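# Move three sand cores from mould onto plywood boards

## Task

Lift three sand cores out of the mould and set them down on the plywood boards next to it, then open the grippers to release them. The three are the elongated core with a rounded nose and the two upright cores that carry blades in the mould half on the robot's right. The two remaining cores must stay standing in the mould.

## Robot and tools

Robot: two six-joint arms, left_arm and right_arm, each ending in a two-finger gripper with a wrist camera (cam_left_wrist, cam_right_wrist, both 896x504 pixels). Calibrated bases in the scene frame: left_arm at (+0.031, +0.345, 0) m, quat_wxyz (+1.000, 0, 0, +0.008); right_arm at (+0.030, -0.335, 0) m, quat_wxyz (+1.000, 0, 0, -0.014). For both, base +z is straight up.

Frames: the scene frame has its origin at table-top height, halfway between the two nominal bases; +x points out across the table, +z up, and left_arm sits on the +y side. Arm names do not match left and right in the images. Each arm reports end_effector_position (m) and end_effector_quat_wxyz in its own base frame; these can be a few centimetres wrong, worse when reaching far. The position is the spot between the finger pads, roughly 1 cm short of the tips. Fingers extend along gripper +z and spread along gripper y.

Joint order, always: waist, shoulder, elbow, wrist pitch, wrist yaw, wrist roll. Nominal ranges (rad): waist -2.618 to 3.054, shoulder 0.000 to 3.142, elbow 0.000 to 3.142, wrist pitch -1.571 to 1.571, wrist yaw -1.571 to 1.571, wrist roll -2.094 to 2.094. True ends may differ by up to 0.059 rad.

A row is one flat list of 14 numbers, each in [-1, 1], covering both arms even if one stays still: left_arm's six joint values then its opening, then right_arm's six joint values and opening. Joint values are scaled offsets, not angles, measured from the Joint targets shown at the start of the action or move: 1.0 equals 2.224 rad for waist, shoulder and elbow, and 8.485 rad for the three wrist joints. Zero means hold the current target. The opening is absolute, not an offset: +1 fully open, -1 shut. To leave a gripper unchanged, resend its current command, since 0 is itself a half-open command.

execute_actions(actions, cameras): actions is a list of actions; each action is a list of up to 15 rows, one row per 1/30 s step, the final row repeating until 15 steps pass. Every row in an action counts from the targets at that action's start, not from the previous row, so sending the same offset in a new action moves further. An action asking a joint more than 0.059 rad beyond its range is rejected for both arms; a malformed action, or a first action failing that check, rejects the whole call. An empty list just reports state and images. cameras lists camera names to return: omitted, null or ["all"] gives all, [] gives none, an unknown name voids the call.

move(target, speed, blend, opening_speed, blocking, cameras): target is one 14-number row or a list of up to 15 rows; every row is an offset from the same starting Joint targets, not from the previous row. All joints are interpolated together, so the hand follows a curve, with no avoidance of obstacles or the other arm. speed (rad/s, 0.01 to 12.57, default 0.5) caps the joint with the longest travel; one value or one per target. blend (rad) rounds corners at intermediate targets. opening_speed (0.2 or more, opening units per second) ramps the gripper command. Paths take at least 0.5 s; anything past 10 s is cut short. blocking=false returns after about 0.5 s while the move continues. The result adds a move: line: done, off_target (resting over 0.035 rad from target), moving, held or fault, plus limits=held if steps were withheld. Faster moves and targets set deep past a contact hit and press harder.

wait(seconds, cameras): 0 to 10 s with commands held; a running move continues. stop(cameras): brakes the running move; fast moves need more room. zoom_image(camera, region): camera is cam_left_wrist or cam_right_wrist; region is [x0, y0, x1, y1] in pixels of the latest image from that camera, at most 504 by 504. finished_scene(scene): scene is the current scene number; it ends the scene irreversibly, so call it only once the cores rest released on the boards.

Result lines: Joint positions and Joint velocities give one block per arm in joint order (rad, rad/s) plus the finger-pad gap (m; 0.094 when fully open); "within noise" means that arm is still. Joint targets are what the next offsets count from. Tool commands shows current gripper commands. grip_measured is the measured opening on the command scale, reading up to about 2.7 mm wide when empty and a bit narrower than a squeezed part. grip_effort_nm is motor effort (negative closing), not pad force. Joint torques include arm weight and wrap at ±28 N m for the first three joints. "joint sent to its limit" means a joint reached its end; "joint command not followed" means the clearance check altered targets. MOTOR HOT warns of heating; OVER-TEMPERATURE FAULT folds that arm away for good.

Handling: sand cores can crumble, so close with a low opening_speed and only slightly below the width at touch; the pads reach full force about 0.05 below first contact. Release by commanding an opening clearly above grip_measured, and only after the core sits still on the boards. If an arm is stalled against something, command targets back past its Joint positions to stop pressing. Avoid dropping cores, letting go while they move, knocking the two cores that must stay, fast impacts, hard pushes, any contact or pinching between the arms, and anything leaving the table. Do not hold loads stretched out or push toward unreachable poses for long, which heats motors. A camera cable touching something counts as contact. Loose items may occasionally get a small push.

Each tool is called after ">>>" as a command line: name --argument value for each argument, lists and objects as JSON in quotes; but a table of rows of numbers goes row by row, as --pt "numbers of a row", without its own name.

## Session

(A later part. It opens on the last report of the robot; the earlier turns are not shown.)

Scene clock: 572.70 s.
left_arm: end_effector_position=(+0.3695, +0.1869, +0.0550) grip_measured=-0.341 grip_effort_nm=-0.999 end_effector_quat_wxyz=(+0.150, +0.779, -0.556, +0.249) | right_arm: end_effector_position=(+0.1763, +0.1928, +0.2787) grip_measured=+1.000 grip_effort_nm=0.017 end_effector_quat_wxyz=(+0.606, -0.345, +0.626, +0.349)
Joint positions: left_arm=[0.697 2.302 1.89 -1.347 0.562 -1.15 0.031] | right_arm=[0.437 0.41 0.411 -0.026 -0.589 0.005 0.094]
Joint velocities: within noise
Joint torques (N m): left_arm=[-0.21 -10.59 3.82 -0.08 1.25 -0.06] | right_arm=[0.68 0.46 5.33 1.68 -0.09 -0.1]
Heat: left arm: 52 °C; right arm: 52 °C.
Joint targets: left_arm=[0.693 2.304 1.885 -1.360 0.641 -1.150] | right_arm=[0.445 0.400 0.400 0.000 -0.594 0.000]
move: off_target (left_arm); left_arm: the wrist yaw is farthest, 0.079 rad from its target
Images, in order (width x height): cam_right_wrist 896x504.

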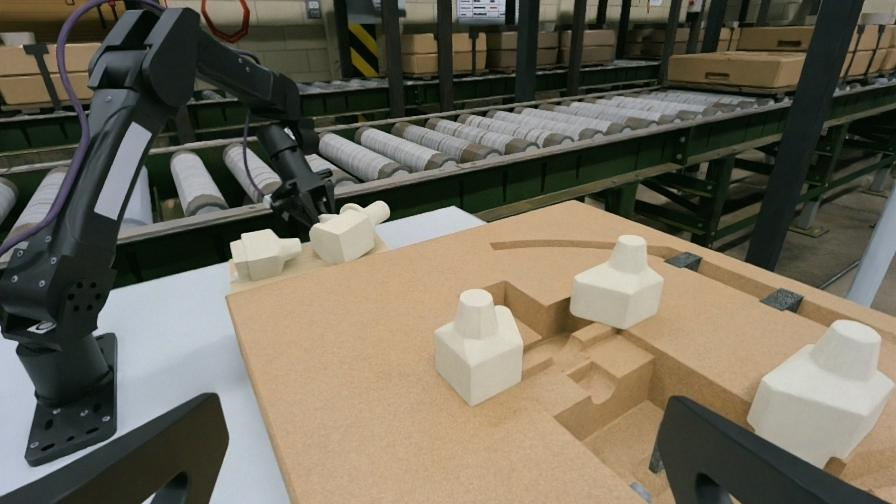

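>>> move --target '[0,0,-0.0135,0.0035,0,0,-0.54,0,0,0,0,0,0,1]' --speed 0.06 --cameras '["cam_right_wrist"]'

>>> zoom_image --camera "cam_right_wrist" --region '[220, 160, 440, 300]'

>>> execute_actions --actions '[]' --cameras '["cam_left_wrist"]'

Scene clock: 576.73 s.
left_arm: end_effector_position=(+0.3687, +0.1824, +0.0511) grip_measured=-0.341 grip_effort_nm=-0.999 end_effector_quat_wxyz=(+0.158, +0.779, -0.550, +0.256) | right_arm: end_effector_position=(+0.1763, +0.1928, +0.2787) grip_measured=+1.000 grip_effort_nm=0.017 end_effector_quat_wxyz=(+0.606, -0.345, +0.626, +0.349)
Joint positions: left_arm=[0.697 2.302 1.865 -1.334 0.582 -1.154 0.031] | right_arm=[0.437 0.41 0.411 -0.026 -0.589 0.005 0.094]
Joint velocities: within noise
Joint torques (N m): left_arm=[-0.24 -10.56 3.43 0.09 1.04 -0.03] | right_arm=[0.66 0.47 5.33 1.69 -0.08 -0.1]
Heat: left arm: 52 °C; right arm: 52 °C.
Joint targets: left_arm=[0.693 2.304 1.855 -1.331 0.641 -1.150] | right_arm=[0.445 0.400 0.400 0.000 -0.594 0.000]
move: off_target (left_arm); left_arm: the wrist yaw is farthest, 0.059 rad from its target
Images, in order (width x height): cam_right_wrist 896x504.

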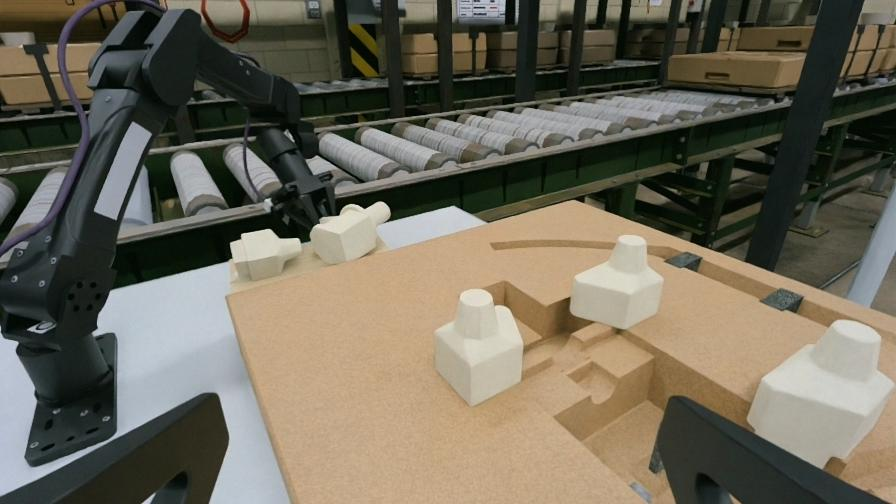

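Scaled by 2.291.

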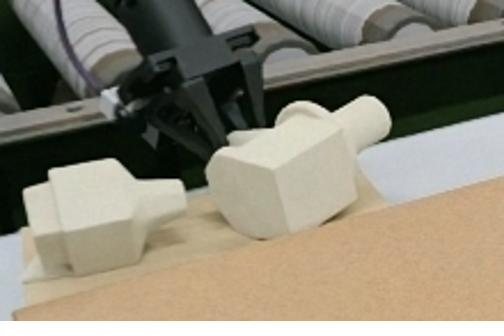

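Scene clock: 576.73 s.
left_arm: end_effector_position=(+0.3687, +0.1824, +0.0511) grip_measured=-0.341 grip_effort_nm=-0.999 end_effector_quat_wxyz=(+0.158, +0.779, -0.550, +0.256) | right_arm: end_effector_position=(+0.1763, +0.1928, +0.2787) grip_measured=+1.000 grip_effort_nm=0.017 end_effector_quat_wxyz=(+0.606, -0.345, +0.626, +0.349)
Joint positions: left_arm=[0.697 2.302 1.865 -1.334 0.582 -1.154 0.031] | right_arm=[0.437 0.41 0.411 -0.026 -0.589 0.005 0.094]
Joint velocities: within noise
Joint torques (N m): left_arm=[-0.24 -10.56 3.43 0.09 1.04 -0.03] | right_arm=[0.66 0.47 5.33 1.69 -0.08 -0.1]
Heat: left arm: 52 °C; right arm: 52 °C.
Joint targets: left_arm=[0.693 2.304 1.855 -1.331 0.641 -1.150] | right_arm=[0.445 0.400 0.400 0.000 -0.594 0.000]
Tool commands: left_gripper/opening=-0.54 right_gripper/opening=+1.0
Images, in order (width x height): cam_left_wrist 896x504.

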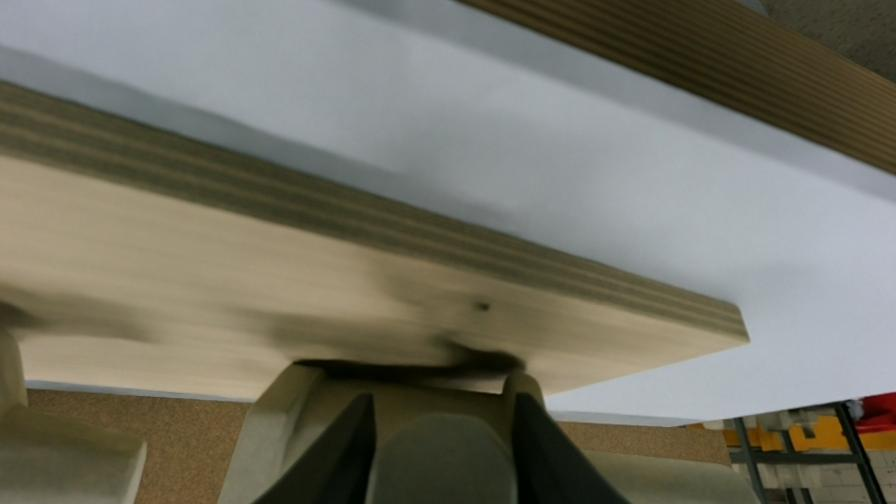

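>>> move --target '[0,0,-0.0135,0.0035,0,0,-0.54,0,0,0,0,0,0,1]' --speed 0.06 --cameras '["cam_left_wrist"]'

>>> move --target '[0,0,-0.0090,0.0024,0,0,-0.54,0,0,0,0,0,0,1]' --speed 0.06 --cameras '["cam_left_wrist","cam_right_wrist"]'

>>> zoom_image --camera "cam_right_wrist" --region '[220, 160, 440, 300]'

Scene clock: 582.00 s.
left_arm: end_effector_position=(+0.3677, +0.1778, +0.0470) grip_measured=-0.341 grip_effort_nm=-1.004 end_effector_quat_wxyz=(+0.166, +0.779, -0.544, +0.263) | right_arm: end_effector_position=(+0.1763, +0.1928, +0.2787) grip_measured=+1.000 grip_effort_nm=0.022 end_effector_quat_wxyz=(+0.606, -0.345, +0.626, +0.349)
Joint positions: left_arm=[0.697 2.302 1.838 -1.32 0.601 -1.16 0.031] | right_arm=[0.437 0.41 0.411 -0.026 -0.589 0.005 0.094]
Joint velocities: within noise
Joint torques (N m): left_arm=[-0.25 -10.52 3.15 0.24 0.84 0.06] | right_arm=[0.68 0.47 5.34 1.69 -0.08 -0.09]
Heat: left arm: 52 °C; right arm: 52 °C.
Joint targets: left_arm=[0.693 2.304 1.825 -1.301 0.641 -1.150] | right_arm=[0.445 0.400 0.400 0.000 -0.594 0.000]
move: off_target (left_arm); left_arm: the wrist yaw is farthest, 0.040 rad from its target
Images, in order (width x height): cam_left_wrist 896x504.

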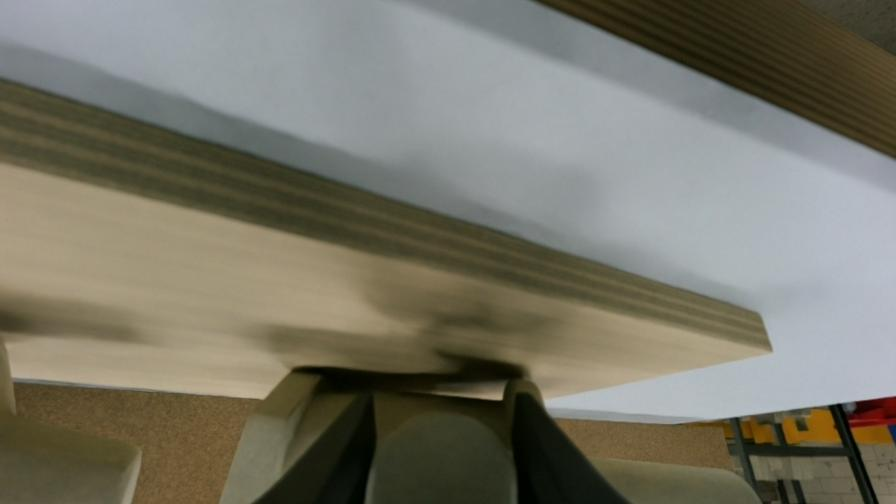

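Scene clock: 582.73 s.
left_arm: end_effector_position=(+0.3673, +0.1749, +0.0441) grip_measured=-0.342 grip_effort_nm=-1.004 end_effector_quat_wxyz=(+0.171, +0.779, -0.540, +0.268) | right_arm: end_effector_position=(+0.1763, +0.1928, +0.2787) grip_measured=+1.000 grip_effort_nm=0.017 end_effector_quat_wxyz=(+0.606, -0.345, +0.626, +0.349)
Joint positions: left_arm=[0.697 2.302 1.82 -1.308 0.614 -1.163 0.031] | right_arm=[0.437 0.41 0.411 -0.026 -0.589 0.005 0.094]
Joint velocities: within noise
Joint torques (N m): left_arm=[-0.28 -10.5 2.95 0.3 0.69 0.1] | right_arm=[0.66 0.47 5.33 1.69 -0.07 -0.09]
Heat: left arm: 52 °C; right arm: 52 °C.
Joint targets: left_arm=[0.693 2.304 1.805 -1.281 0.641 -1.150] | right_arm=[0.445 0.400 0.400 0.000 -0.594 0.000]
move: done

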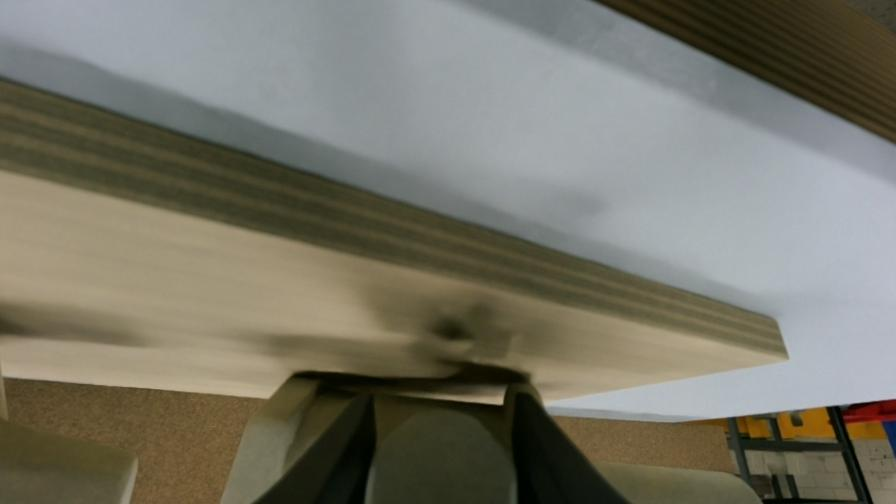

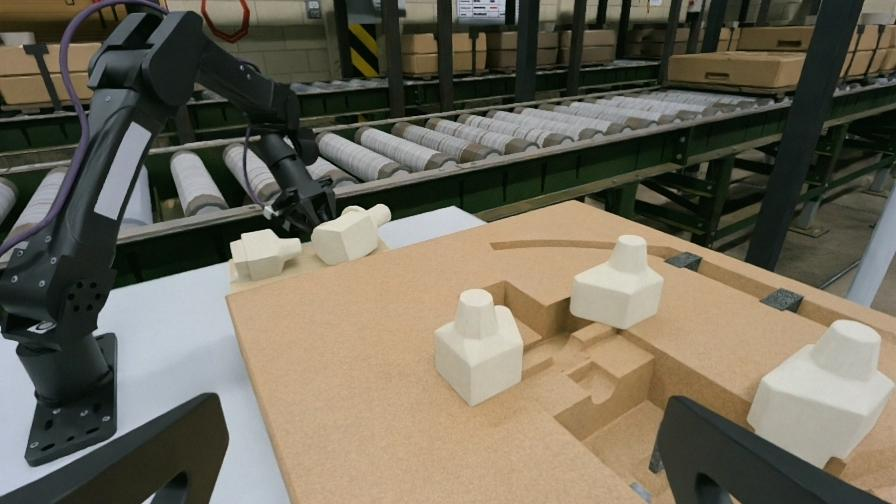

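Scaled by 2.291.

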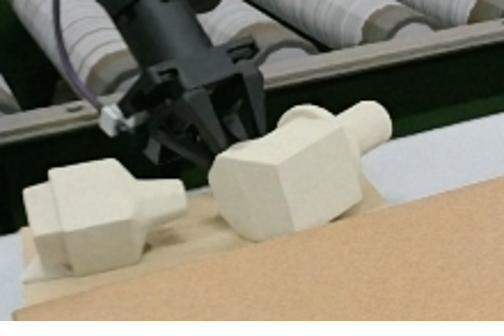

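>>> move --target '[0,0,-0.0135,0.0035,0,0,-0.54,0,0,0,0,0,0,1]' --speed 0.06 --cameras '["cam_left_wrist","cam_right_wrist"]'

>>> zoom_image --camera "cam_right_wrist" --region '[220, 160, 440, 300]'

>>> zoom_image --camera "cam_left_wrist" --region '[200, 300, 640, 504]'

Scene clock: 593.70 s.
left_arm: end_effector_position=(+0.3660, +0.1703, +0.0397) grip_measured=-0.342 grip_effort_nm=-0.994 end_effector_quat_wxyz=(+0.179, +0.780, -0.533, +0.275) | right_arm: end_effector_position=(+0.1763, +0.1928, +0.2787) grip_measured=+1.000 grip_effort_nm=0.017 end_effector_quat_wxyz=(+0.606, -0.345, +0.626, +0.349)
Joint positions: left_arm=[0.697 2.302 1.792 -1.292 0.633 -1.168 0.031] | right_arm=[0.437 0.41 0.411 -0.026 -0.589 0.005 0.094]
Joint velocities: within noise
Joint torques (N m): left_arm=[-0.25 -10.47 2.76 0.44 0.49 0.15] | right_arm=[0.64 0.47 5.31 1.68 -0.07 -0.1]
Heat: left arm: 52 °C; right arm: 52 °C.
Joint targets: left_arm=[0.693 2.304 1.775 -1.251 0.641 -1.150] | right_arm=[0.445 0.400 0.400 0.000 -0.594 0.000]
move: off_target (left_arm); left_arm: the wrist pitch is farthest, 0.041 rad from its target

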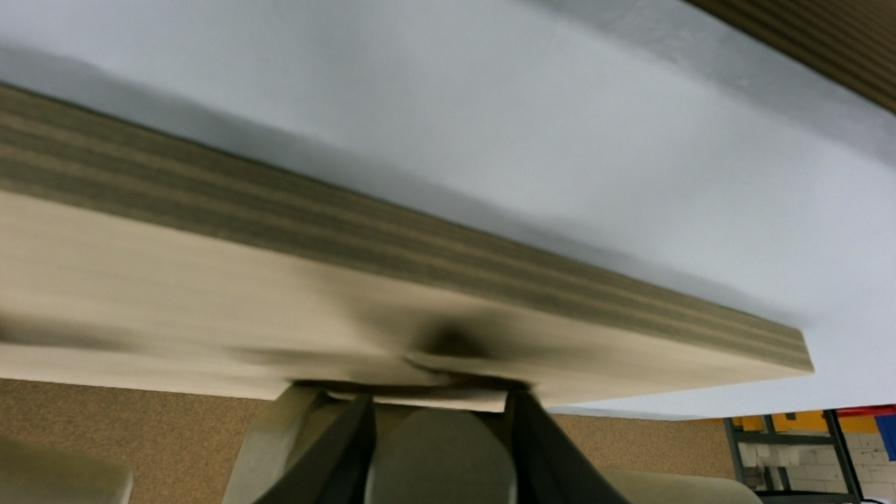

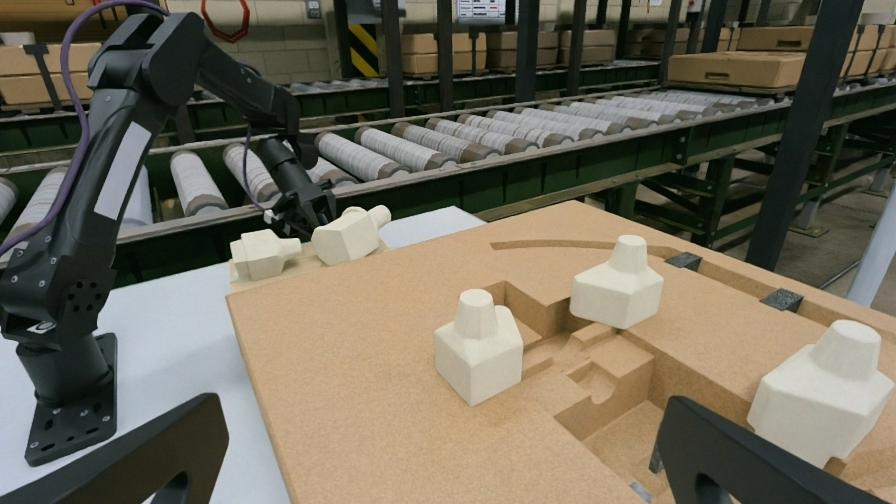

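Scaled by 2.291.

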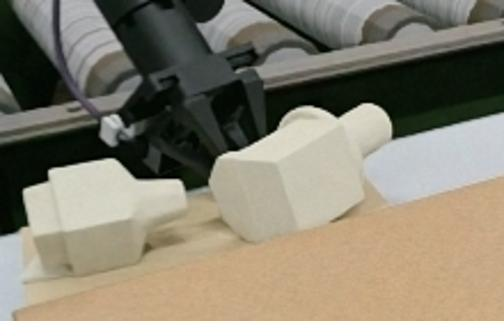

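Scaled by 1.145.

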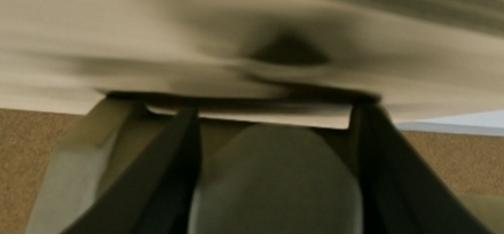

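>>> move --target '[0,0,-0.009,0.0014,0,0,-0.54,0,0,0,0,0,0,1]' --speed 0.06 --cameras '["cam_left_wrist","cam_right_wrist"]'

>>> zoom_image --camera "cam_right_wrist" --region '[280, 180, 410, 270]'

>>> zoom_image --camera "cam_left_wrist" --region '[200, 300, 640, 504]'

Scene clock: 614.30 s.
left_arm: end_effector_position=(+0.3653, +0.1673, +0.0371) grip_measured=-0.342 grip_effort_nm=-0.999 end_effector_quat_wxyz=(+0.184, +0.779, -0.530, +0.280) | right_arm: end_effector_position=(+0.1763, +0.1928, +0.2787) grip_measured=+1.000 grip_effort_nm=0.017 end_effector_quat_wxyz=(+0.606, -0.345, +0.626, +0.349)
Joint positions: left_arm=[0.697 2.302 1.774 -1.282 0.646 -1.168 0.031] | right_arm=[0.437 0.41 0.411 -0.026 -0.589 0.005 0.094]
Joint velocities: within noise
Joint torques (N m): left_arm=[-0.12 -10.35 2.61 0.44 0.34 0.15] | right_arm=[0.68 0.49 5.31 1.68 -0.08 -0.1]
Heat: left arm: 53 °C; right arm: 52 °C.
Joint targets: left_arm=[0.693 2.304 1.755 -1.239 0.640 -1.150] | right_arm=[0.445 0.400 0.400 0.000 -0.594 0.000]
move: off_target (left_arm); left_arm: the wrist pitch is farthest, 0.043 rad from its target

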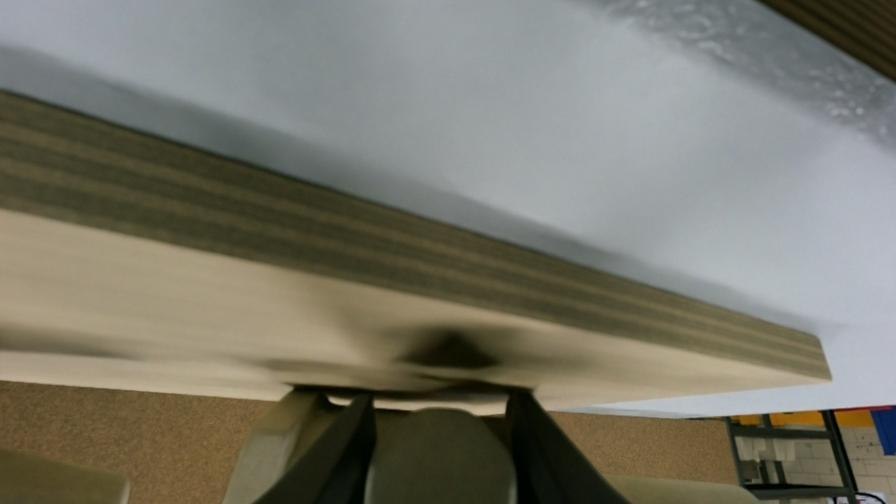

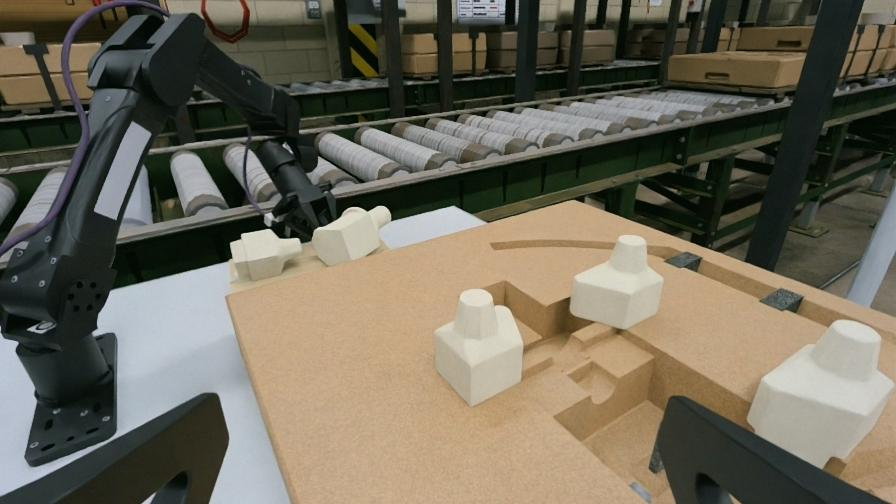

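Scaled by 3.877.

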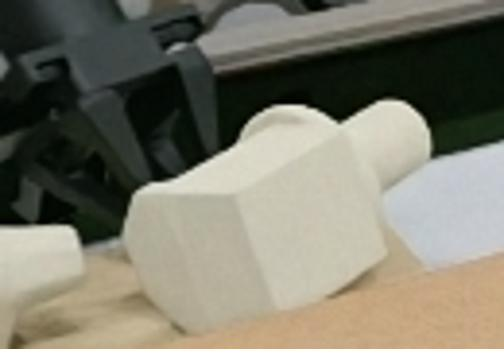

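Scaled by 1.145.

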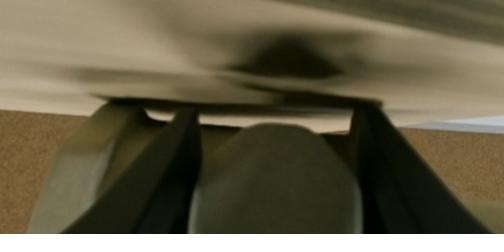

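>>> move --target '[0.0009,0,0.0045,-0.0030,0.0006,-0.002,-0.54,0,0,0,0,0,0,1]' --speed 0.06 --cameras '[]'

>>> move --target '[0,0,0,0,0,0,-0.28,0,0,0,0,0,0,1]' --opening_speed 0.2 --cameras '["cam_left_wrist","cam_right_wrist"]'

>>> zoom_image --camera "cam_right_wrist" --region '[280, 180, 410, 270]'

Scene clock: 629.40 s.
left_arm: end_effector_position=(+0.3650, +0.1670, +0.0373) grip_measured=-0.342 grip_effort_nm=-0.999 end_effector_quat_wxyz=(+0.186, +0.781, -0.527, +0.280) | right_arm: end_effector_position=(+0.1763, +0.1928, +0.2787) grip_measured=+1.000 grip_effort_nm=0.017 end_effector_quat_wxyz=(+0.606, -0.345, +0.626, +0.349)
Joint positions: left_arm=[0.698 2.302 1.773 -1.284 0.648 -1.175 0.031] | right_arm=[0.437 0.41 0.411 -0.026 -0.589 0.005 0.094]
Joint velocities: within noise
Joint torques (N m): left_arm=[-0.14 -10.44 3.4 0.17 0.39 0.04] | right_arm=[0.68 0.47 5.31 1.68 -0.08 -0.09]
Heat: left arm: 53 °C; right arm: 52 °C.
Joint targets: left_arm=[0.695 2.304 1.765 -1.264 0.646 -1.167] | right_arm=[0.445 0.400 0.400 0.000 -0.594 0.000]
move: done
No camera images: "cameras" was empty.

Scene clock: 630.90 s.
left_arm: end_effector_position=(+0.3646, +0.1673, +0.0368) grip_measured=-0.281 grip_effort_nm=0.095 end_effector_quat_wxyz=(+0.185, +0.781, -0.528, +0.278) | right_arm: end_effector_position=(+0.1763, +0.1928, +0.2787) grip_measured=+1.000 grip_effort_nm=0.017 end_effector_quat_wxyz=(+0.606, -0.345, +0.626, +0.349)
Joint positions: left_arm=[0.698 2.302 1.773 -1.284 0.644 -1.175 0.034] | right_arm=[0.437 0.41 0.411 -0.026 -0.589 0.005 0.094]
Joint velocities: within noise
Joint torques (N m): left_arm=[-0.14 -10.32 3.38 0.18 0.43 0.04] | right_arm=[0.68 0.47 5.33 1.68 -0.08 -0.1]
Heat: left arm: 53 °C; right arm: 52 °C.
Joint targets: left_arm=[0.695 2.304 1.765 -1.264 0.646 -1.167] | right_arm=[0.445 0.400 0.400 0.000 -0.594 0.000]
move: done

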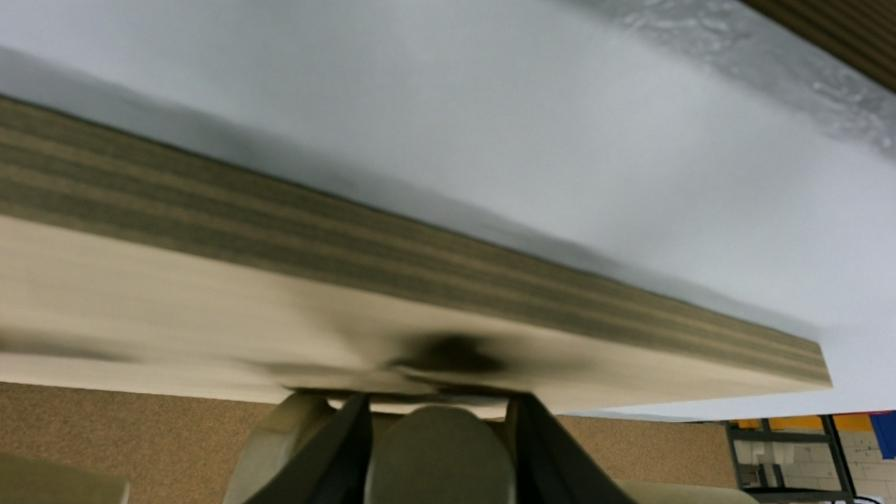

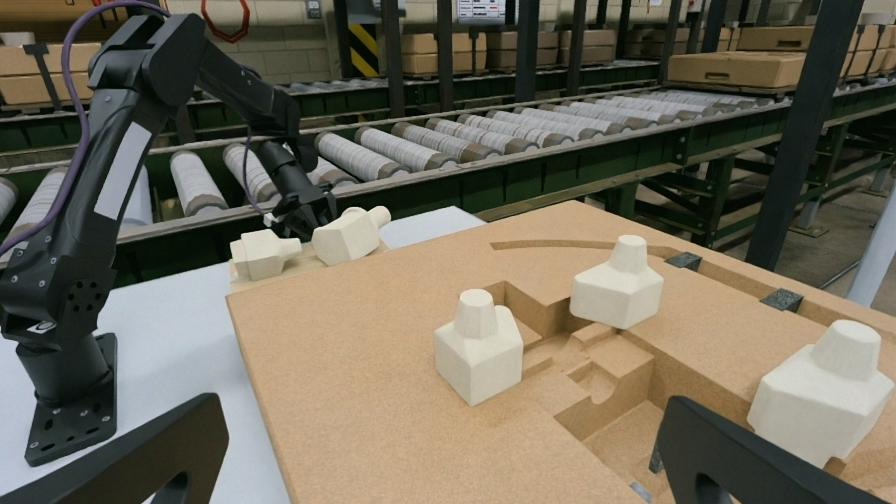

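Scaled by 3.877.

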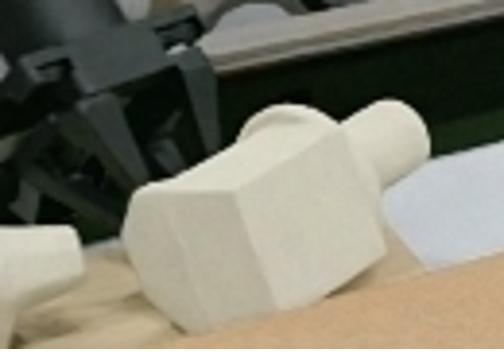

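>>> move --target '[0,0,0,0,0,0,-0.22,0,0,0,0,0,0,1]' --opening_speed 0.2 --cameras '["cam_left_wrist","cam_right_wrist"]'

>>> zoom_image --camera "cam_right_wrist" --region '[280, 180, 410, 270]'

>>> zoom_image --camera "cam_left_wrist" --region '[200, 300, 640, 504]'

Scene clock: 636.07 s.
left_arm: end_effector_position=(+0.3666, +0.1694, +0.0360) grip_measured=-0.222 grip_effort_nm=0.125 end_effector_quat_wxyz=(+0.178, +0.779, -0.531, +0.280) | right_arm: end_effector_position=(+0.1763, +0.1928, +0.2787) grip_measured=+1.000 grip_effort_nm=0.022 end_effector_quat_wxyz=(+0.606, -0.345, +0.626, +0.349)
Joint positions: left_arm=[0.698 2.302 1.773 -1.27 0.642 -1.171 0.037] | right_arm=[0.437 0.41 0.411 -0.026 -0.589 0.005 0.094]
Joint velocities: within noise
Joint torques (N m): left_arm=[-0.09 -10.45 3.38 0.07 0.45 -0.01] | right_arm=[0.68 0.49 5.35 1.69 -0.08 -0.1]
Heat: left arm: 53 °C; right arm: 52 °C.
Joint targets: left_arm=[0.695 2.304 1.765 -1.264 0.646 -1.167] | right_arm=[0.445 0.400 0.400 0.000 -0.594 0.000]
move: done

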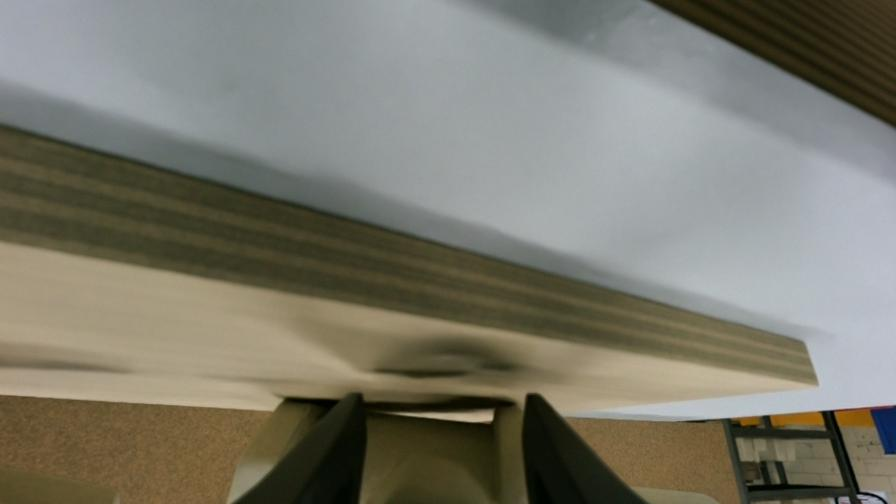

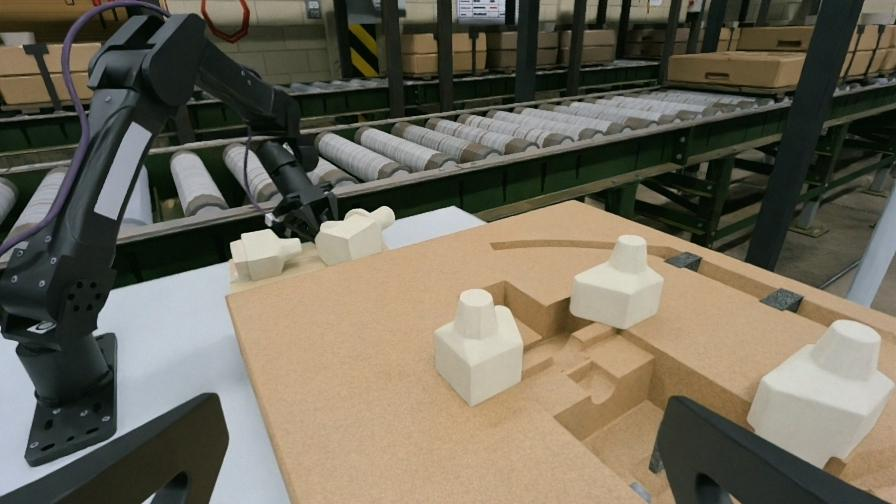

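Scaled by 3.877.

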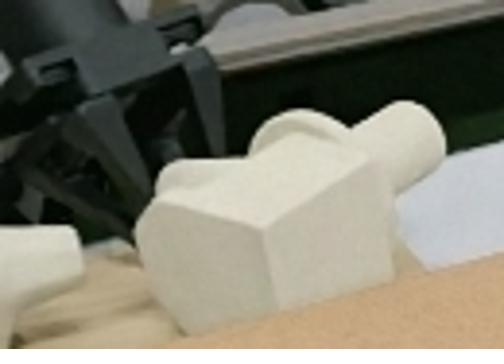

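Scaled by 1.145.

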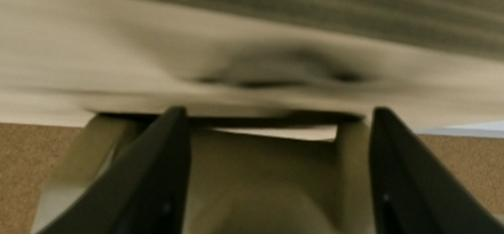

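>>> move --target '[0.0189,0.004,0.0560,-0.0155,-0.001,0.0055,-0.22,0,0,0,0,0,0,1]' --speed 0.08 --cameras '["cam_left_wrist","cam_right_wrist"]'

>>> zoom_image --camera "cam_right_wrist" --region '[280, 180, 410, 270]'

Scene clock: 651.77 s.
left_arm: end_effector_position=(+0.3623, +0.1827, +0.0597) grip_measured=-0.222 grip_effort_nm=0.120 end_effector_quat_wxyz=(+0.175, +0.777, -0.535, +0.283) | right_arm: end_effector_position=(+0.1763, +0.1928, +0.2787) grip_measured=+1.000 grip_effort_nm=0.017 end_effector_quat_wxyz=(+0.606, -0.345, +0.626, +0.349)
Joint positions: left_arm=[0.73 2.302 1.868 -1.382 0.639 -1.125 0.037] | right_arm=[0.437 0.41 0.411 -0.026 -0.589 0.005 0.094]
Joint velocities: within noise
Joint torques (N m): left_arm=[0.65 -9.92 5.97 -0.17 0.35 0] | right_arm=[0.66 0.49 5.31 1.69 -0.07 -0.09]
Heat: left arm: 53 °C; right arm: 52 °C.
Joint targets: left_arm=[0.738 2.313 1.890 -1.396 0.637 -1.121] | right_arm=[0.445 0.400 0.400 0.000 -0.594 0.000]
move: done

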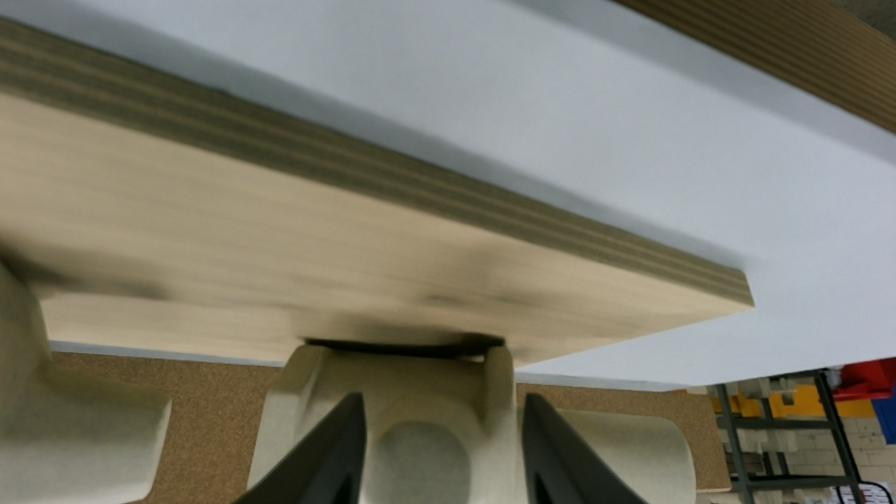

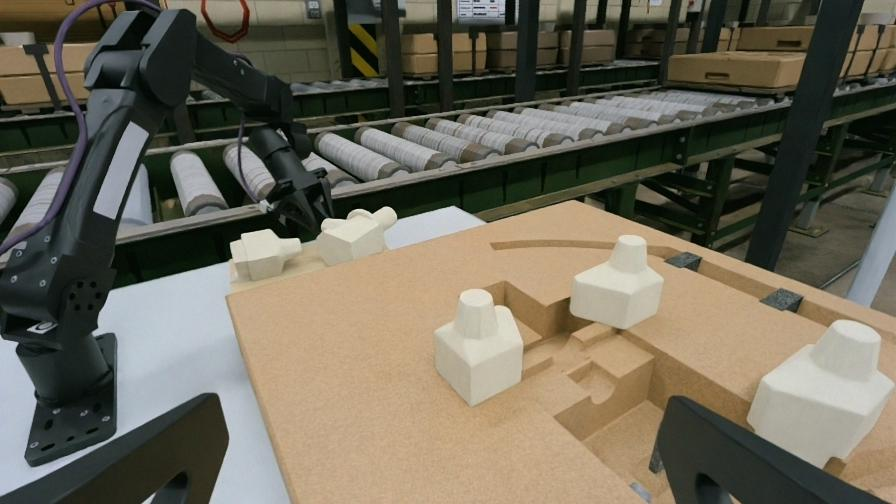

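Scaled by 3.877.

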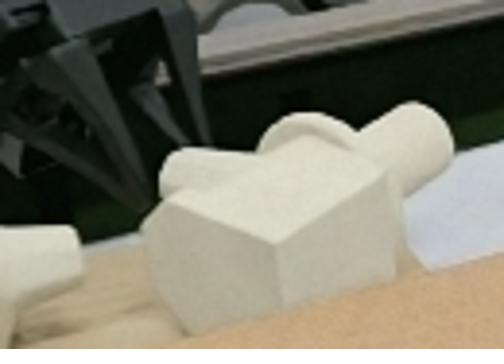

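>>> move --target '[0.0189,0.004,0.0560,-0.0155,-0.001,0.0055,-0.22,0,0,0,0,0,0,1]' --speed 0.12 --cameras '["cam_left_wrist","cam_right_wrist"]'

>>> zoom_image --camera "cam_right_wrist" --region '[280, 180, 410, 270]'

Scene clock: 656.63 s.
left_arm: end_effector_position=(+0.3552, +0.2003, +0.0903) grip_measured=-0.222 grip_effort_nm=0.120 end_effector_quat_wxyz=(+0.165, +0.777, -0.536, +0.286) | right_arm: end_effector_position=(+0.1763, +0.1928, +0.2787) grip_measured=+1.000 grip_effort_nm=0.017 end_effector_quat_wxyz=(+0.606, -0.345, +0.626, +0.349)
Joint positions: left_arm=[0.772 2.302 1.992 -1.513 0.631 -1.079 0.037] | right_arm=[0.437 0.41 0.411 -0.026 -0.589 0.005 0.094]
Joint velocities: within noise
Joint torques (N m): left_arm=[0.62 -9.35 6.08 -0.2 0.38 -0.02] | right_arm=[0.66 0.47 5.31 1.69 -0.08 -0.1]
Heat: left arm: 53 °C; right arm: 52 °C.
Joint targets: left_arm=[0.780 2.322 2.014 -1.527 0.629 -1.074] | right_arm=[0.445 0.400 0.400 0.000 -0.594 0.000]
move: done

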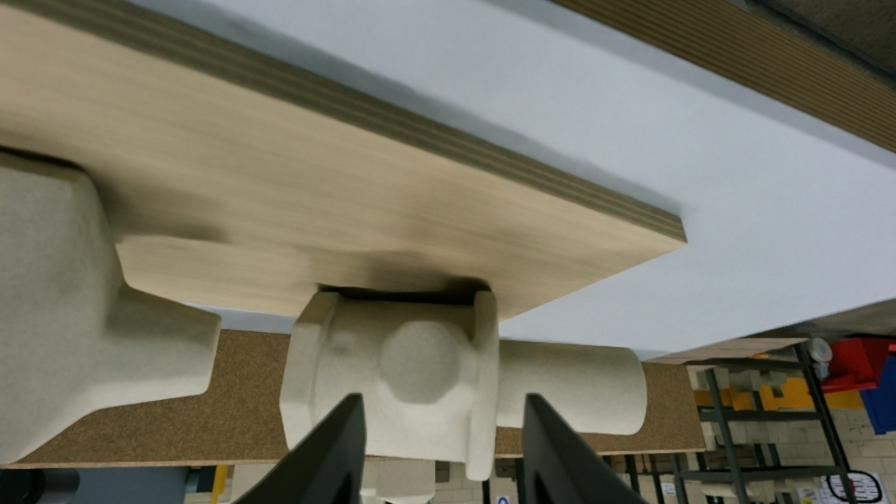

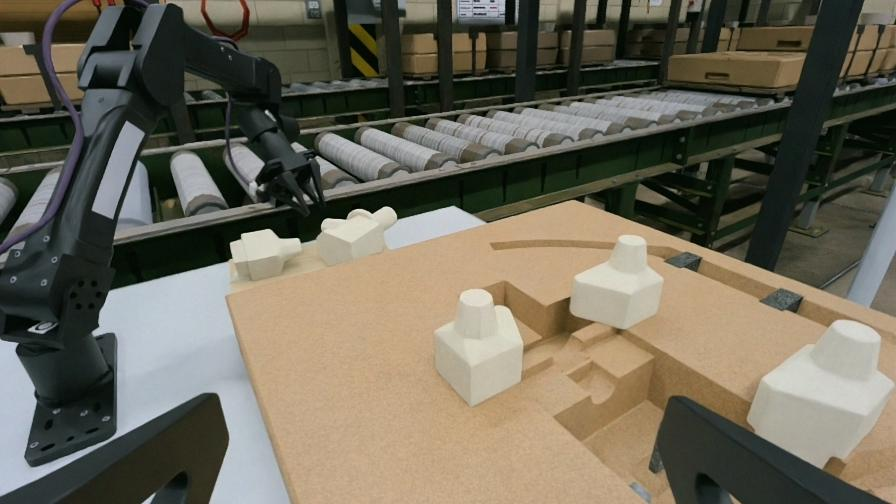

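Scaled by 3.877.

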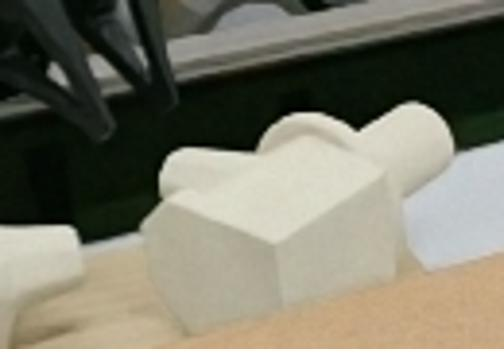

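>>> move --pt "-0.0135 -0.165 -0.096 0.0279 -0.0164 0.0017 -0.22 0 0 0 0 0 0 1" --pt "-0.1933 -0.4236 -0.1817 0.0385 -0.0741 0.1266 0.5 0 0 0 0 0 0 1" --speed 0.5 --cameras '["cam_left_wrist","cam_right_wrist"]'

Scene clock: 664.87 s.
left_arm: end_effector_position=(+0.3155, +0.1167, +0.2826) grip_measured=+0.498 grip_effort_nm=0.129 end_effector_quat_wxyz=(+0.281, -0.171, +0.943, +0.045) | right_arm: end_effector_position=(+0.1763, +0.1928, +0.2787) grip_measured=+1.000 grip_effort_nm=0.017 end_effector_quat_wxyz=(+0.606, -0.345, +0.626, +0.349)
Joint positions: left_arm=[0.356 1.399 1.619 -1.213 0.009 -0.006 0.07] | right_arm=[0.437 0.41 0.411 -0.026 -0.589 0.005 0.094]
Joint velocities: within noise
Joint torques (N m): left_arm=[-0.38 -5.72 4.14 1.61 -0.07 0.04] | right_arm=[0.66 0.49 5.3 1.68 -0.08 -0.09]
Heat: left arm: 52 °C; right arm: 52 °C.
Joint targets: left_arm=[0.350 1.380 1.610 -1.201 0.000 0.000] | right_arm=[0.445 0.400 0.400 0.000 -0.594 0.000]
move: done

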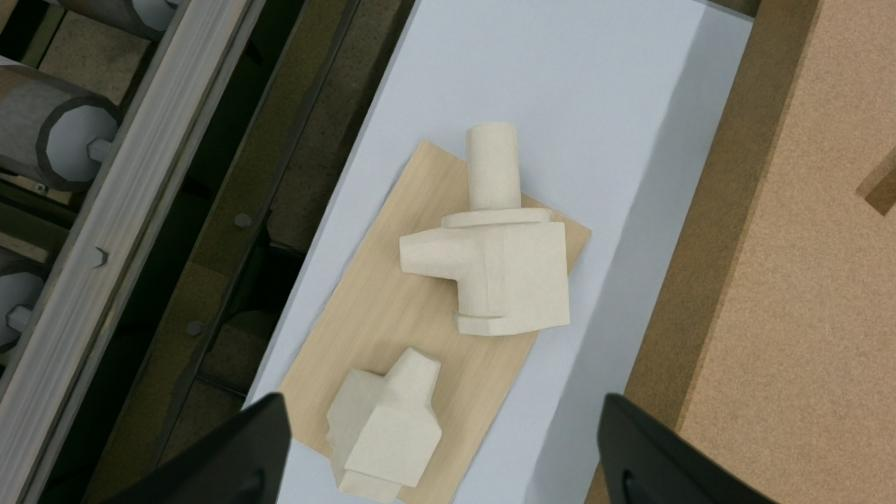

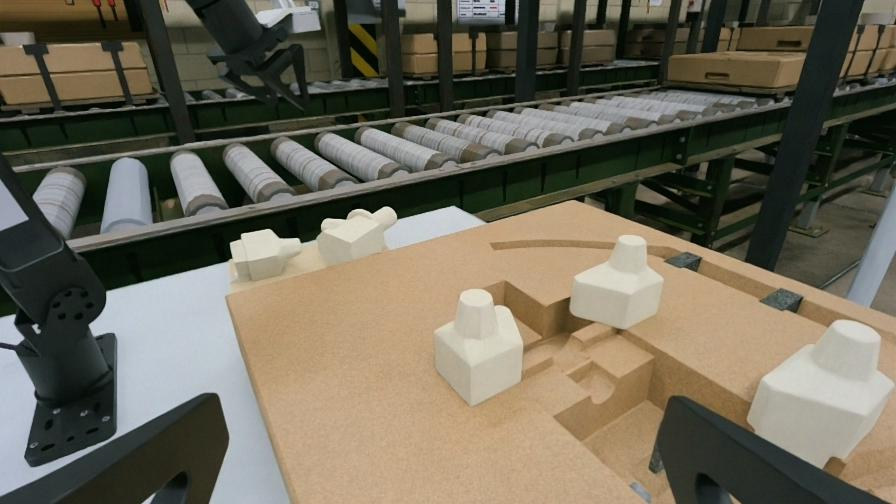

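>>> move --target '[0,0,0,0,0,0,0.5,0.0854,0.4513,0.2167,0.0178,0.1249,0.0204,1]' --speed 0.5 --cameras '["cam_right_wrist"]'

Scene clock: 681.17 s.
left_arm: end_effector_position=(+0.3155, +0.1167, +0.2826) grip_measured=+0.498 grip_effort_nm=0.129 end_effector_quat_wxyz=(+0.281, -0.171, +0.943, +0.046) | right_arm: end_effector_position=(+0.3886, +0.1865, +0.2034) grip_measured=+1.000 grip_effort_nm=0.017 end_effector_quat_wxyz=(+0.557, -0.072, +0.827, +0.026)
Joint positions: left_arm=[0.356 1.399 1.619 -1.213 0.009 -0.006 0.07] | right_arm=[0.628 1.401 0.845 0.122 0.456 0.161 0.094]
Joint velocities: within noise
Joint torques (N m): left_arm=[-0.42 -5.64 4.16 1.64 -0.07 0] | right_arm=[0.61 -4.75 9.14 1.68 0.18 0.09]
Heat: left arm: 47 °C; right arm: 52 °C.
Joint targets: left_arm=[0.350 1.380 1.610 -1.201 0.000 0.000] | right_arm=[0.635 1.404 0.882 0.151 0.466 0.173]
move: off_target (right_arm); right_arm: the elbow is farthest, 0.037 rad from its target
Images, in order (width x height): cam_right_wrist 896x504.

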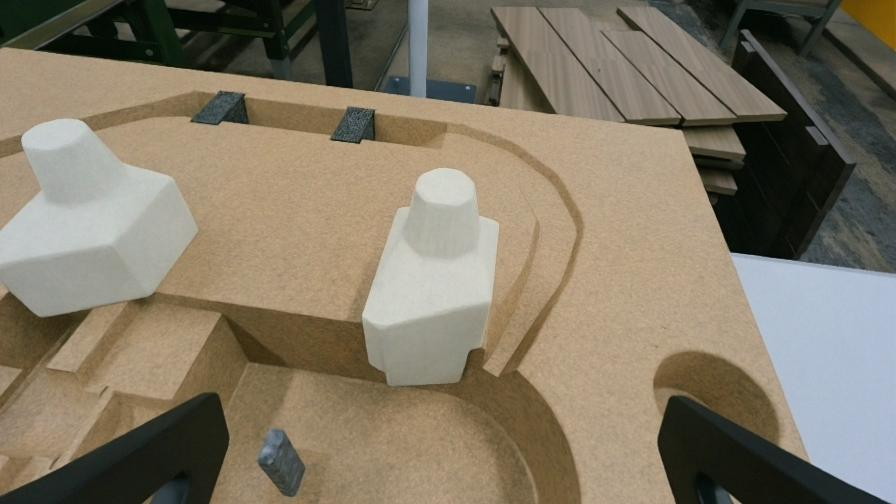

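>>> move --target '[0,0,0,0,0,0,0.5,-0.0342,0.105,0.0603,0.0192,-0.0074,-0.0018,1]' --speed 0.2 --cameras '["cam_right_wrist"]'

Scene clock: 694.27 s.
left_arm: end_effector_position=(+0.3156, +0.1167, +0.2826) grip_measured=+0.498 grip_effort_nm=0.120 end_effector_quat_wxyz=(+0.281, -0.171, +0.943, +0.046) | right_arm: end_effector_position=(+0.4472, +0.2010, +0.1983) grip_measured=+1.000 grip_effort_nm=0.017 end_effector_quat_wxyz=(+0.578, -0.050, +0.813, +0.040)
Joint positions: left_arm=[0.356 1.399 1.619 -1.213 0.009 -0.006 0.07] | right_arm=[0.566 1.63 0.981 0.283 0.411 0.16 0.094]
Joint velocities: within noise
Joint torques (N m): left_arm=[-0.42 -5.75 4.1 1.62 -0.07 0.02] | right_arm=[-0.49 -6.15 8.81 1.77 0 -0.06]
Heat: left arm: 45 °C; right arm: 52 °C.
Joint targets: left_arm=[0.350 1.380 1.610 -1.200 0.000 0.000] | right_arm=[0.559 1.638 1.016 0.314 0.403 0.158]
move: done
Images, in order (width x height): cam_right_wrist 896x504.

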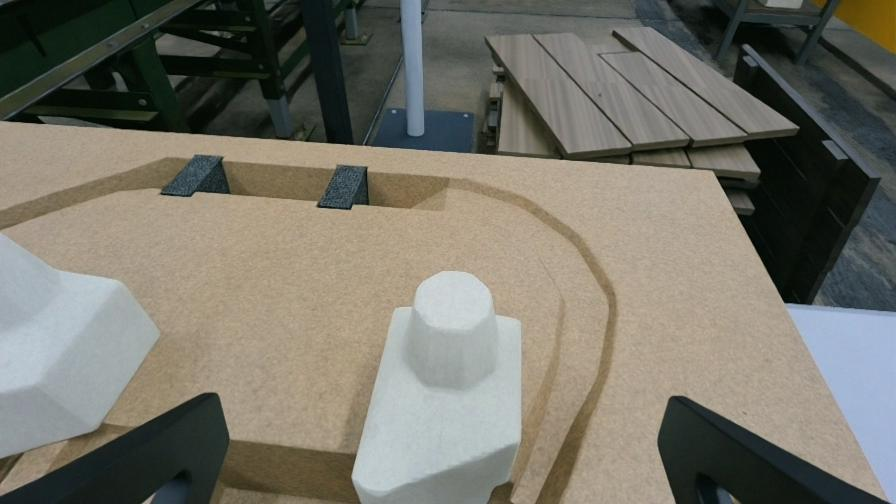

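>>> move --target '[0,0,0,0,0,0,0.5,-0.0178,0.0653,0.0410,0.0066,-0.0044,-0.0022,1]' --speed 0.12 --cameras '["cam_right_wrist"]'

Scene clock: 708.23 s.
left_arm: end_effector_position=(+0.3156, +0.1167, +0.2826) grip_measured=+0.498 grip_effort_nm=0.125 end_effector_quat_wxyz=(+0.281, -0.171, +0.943, +0.046) | right_arm: end_effector_position=(+0.4818, +0.2060, +0.1818) grip_measured=+1.000 grip_effort_nm=0.017 end_effector_quat_wxyz=(+0.578, -0.051, +0.814, +0.039)
Joint positions: left_arm=[0.356 1.399 1.619 -1.213 0.009 -0.006 0.07] | right_arm=[0.527 1.773 1.073 0.339 0.374 0.141 0.094]
Joint velocities: within noise
Joint torques (N m): left_arm=[-0.36 -5.7 4.18 1.63 -0.08 0.01] | right_arm=[-0.53 -7.04 8.66 1.76 -0.03 -0.07]
Heat: left arm: 44 °C; right arm: 52 °C.
Joint targets: left_arm=[0.350 1.380 1.610 -1.200 0.000 0.000] | right_arm=[0.519 1.783 1.108 0.370 0.365 0.139]
move: done
Images, in order (width x height): cam_right_wrist 896x504.

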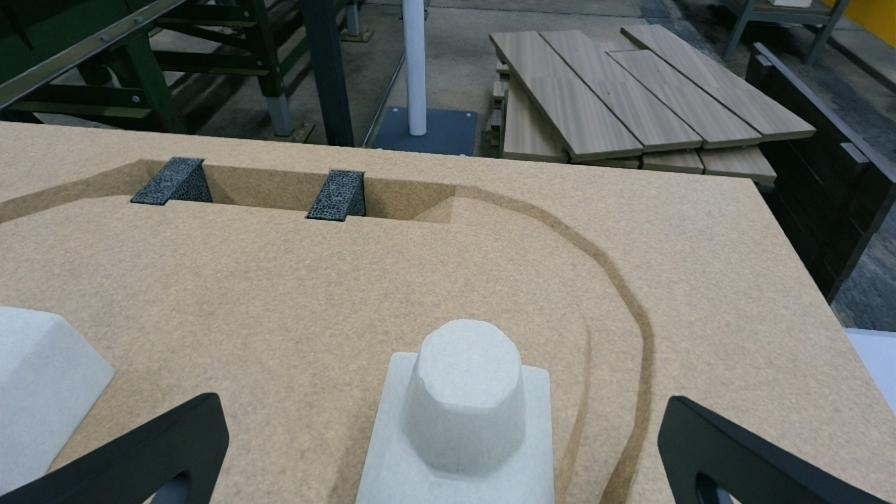

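>>> move --target '[0,0,0,0,0,0,0.5,0.0070,0.0230,0.0195,0,0.0151,0.0060,1]' --speed 0.12 --cameras '["cam_right_wrist"]'

Scene clock: 734.33 s.
left_arm: end_effector_position=(+0.3156, +0.1167, +0.2826) grip_measured=+0.498 grip_effort_nm=0.125 end_effector_quat_wxyz=(+0.281, -0.171, +0.943, +0.046) | right_arm: end_effector_position=(+0.4943, +0.1924, +0.1796) grip_measured=+1.000 grip_effort_nm=0.012 end_effector_quat_wxyz=(+0.585, -0.005, +0.811, +0.004)
Joint positions: left_arm=[0.356 1.399 1.619 -1.213 0.009 -0.006 0.07] | right_arm=[0.527 1.822 1.117 0.34 0.485 0.178 0.094]
Joint velocities: within noise
Joint torques (N m): left_arm=[-0.42 -5.61 4.25 1.64 -0.08 -0.01] | right_arm=[0.69 -7.28 8.61 1.72 0.16 0.11]
Heat: left arm: 43 °C; right arm: 50 °C.
Joint targets: left_arm=[0.350 1.380 1.610 -1.200 0.000 0.000] | right_arm=[0.535 1.834 1.151 0.370 0.494 0.190]
move: done
Images, in order (width x height): cam_right_wrist 896x504.

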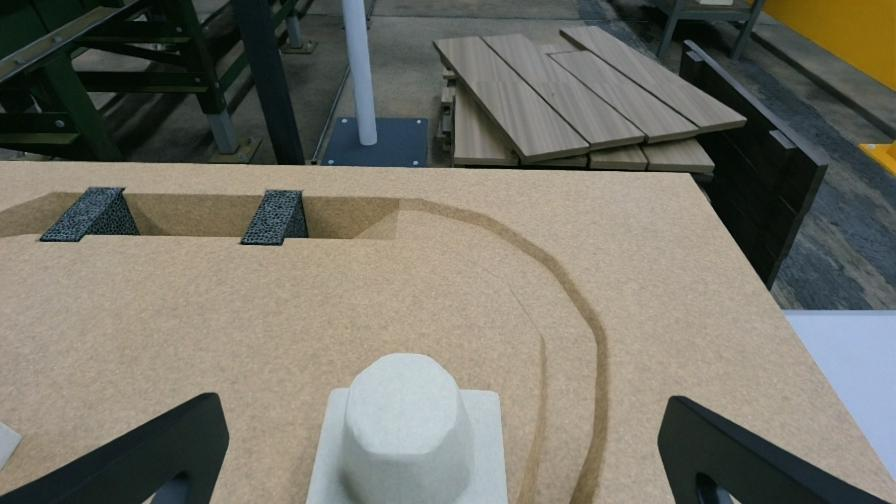

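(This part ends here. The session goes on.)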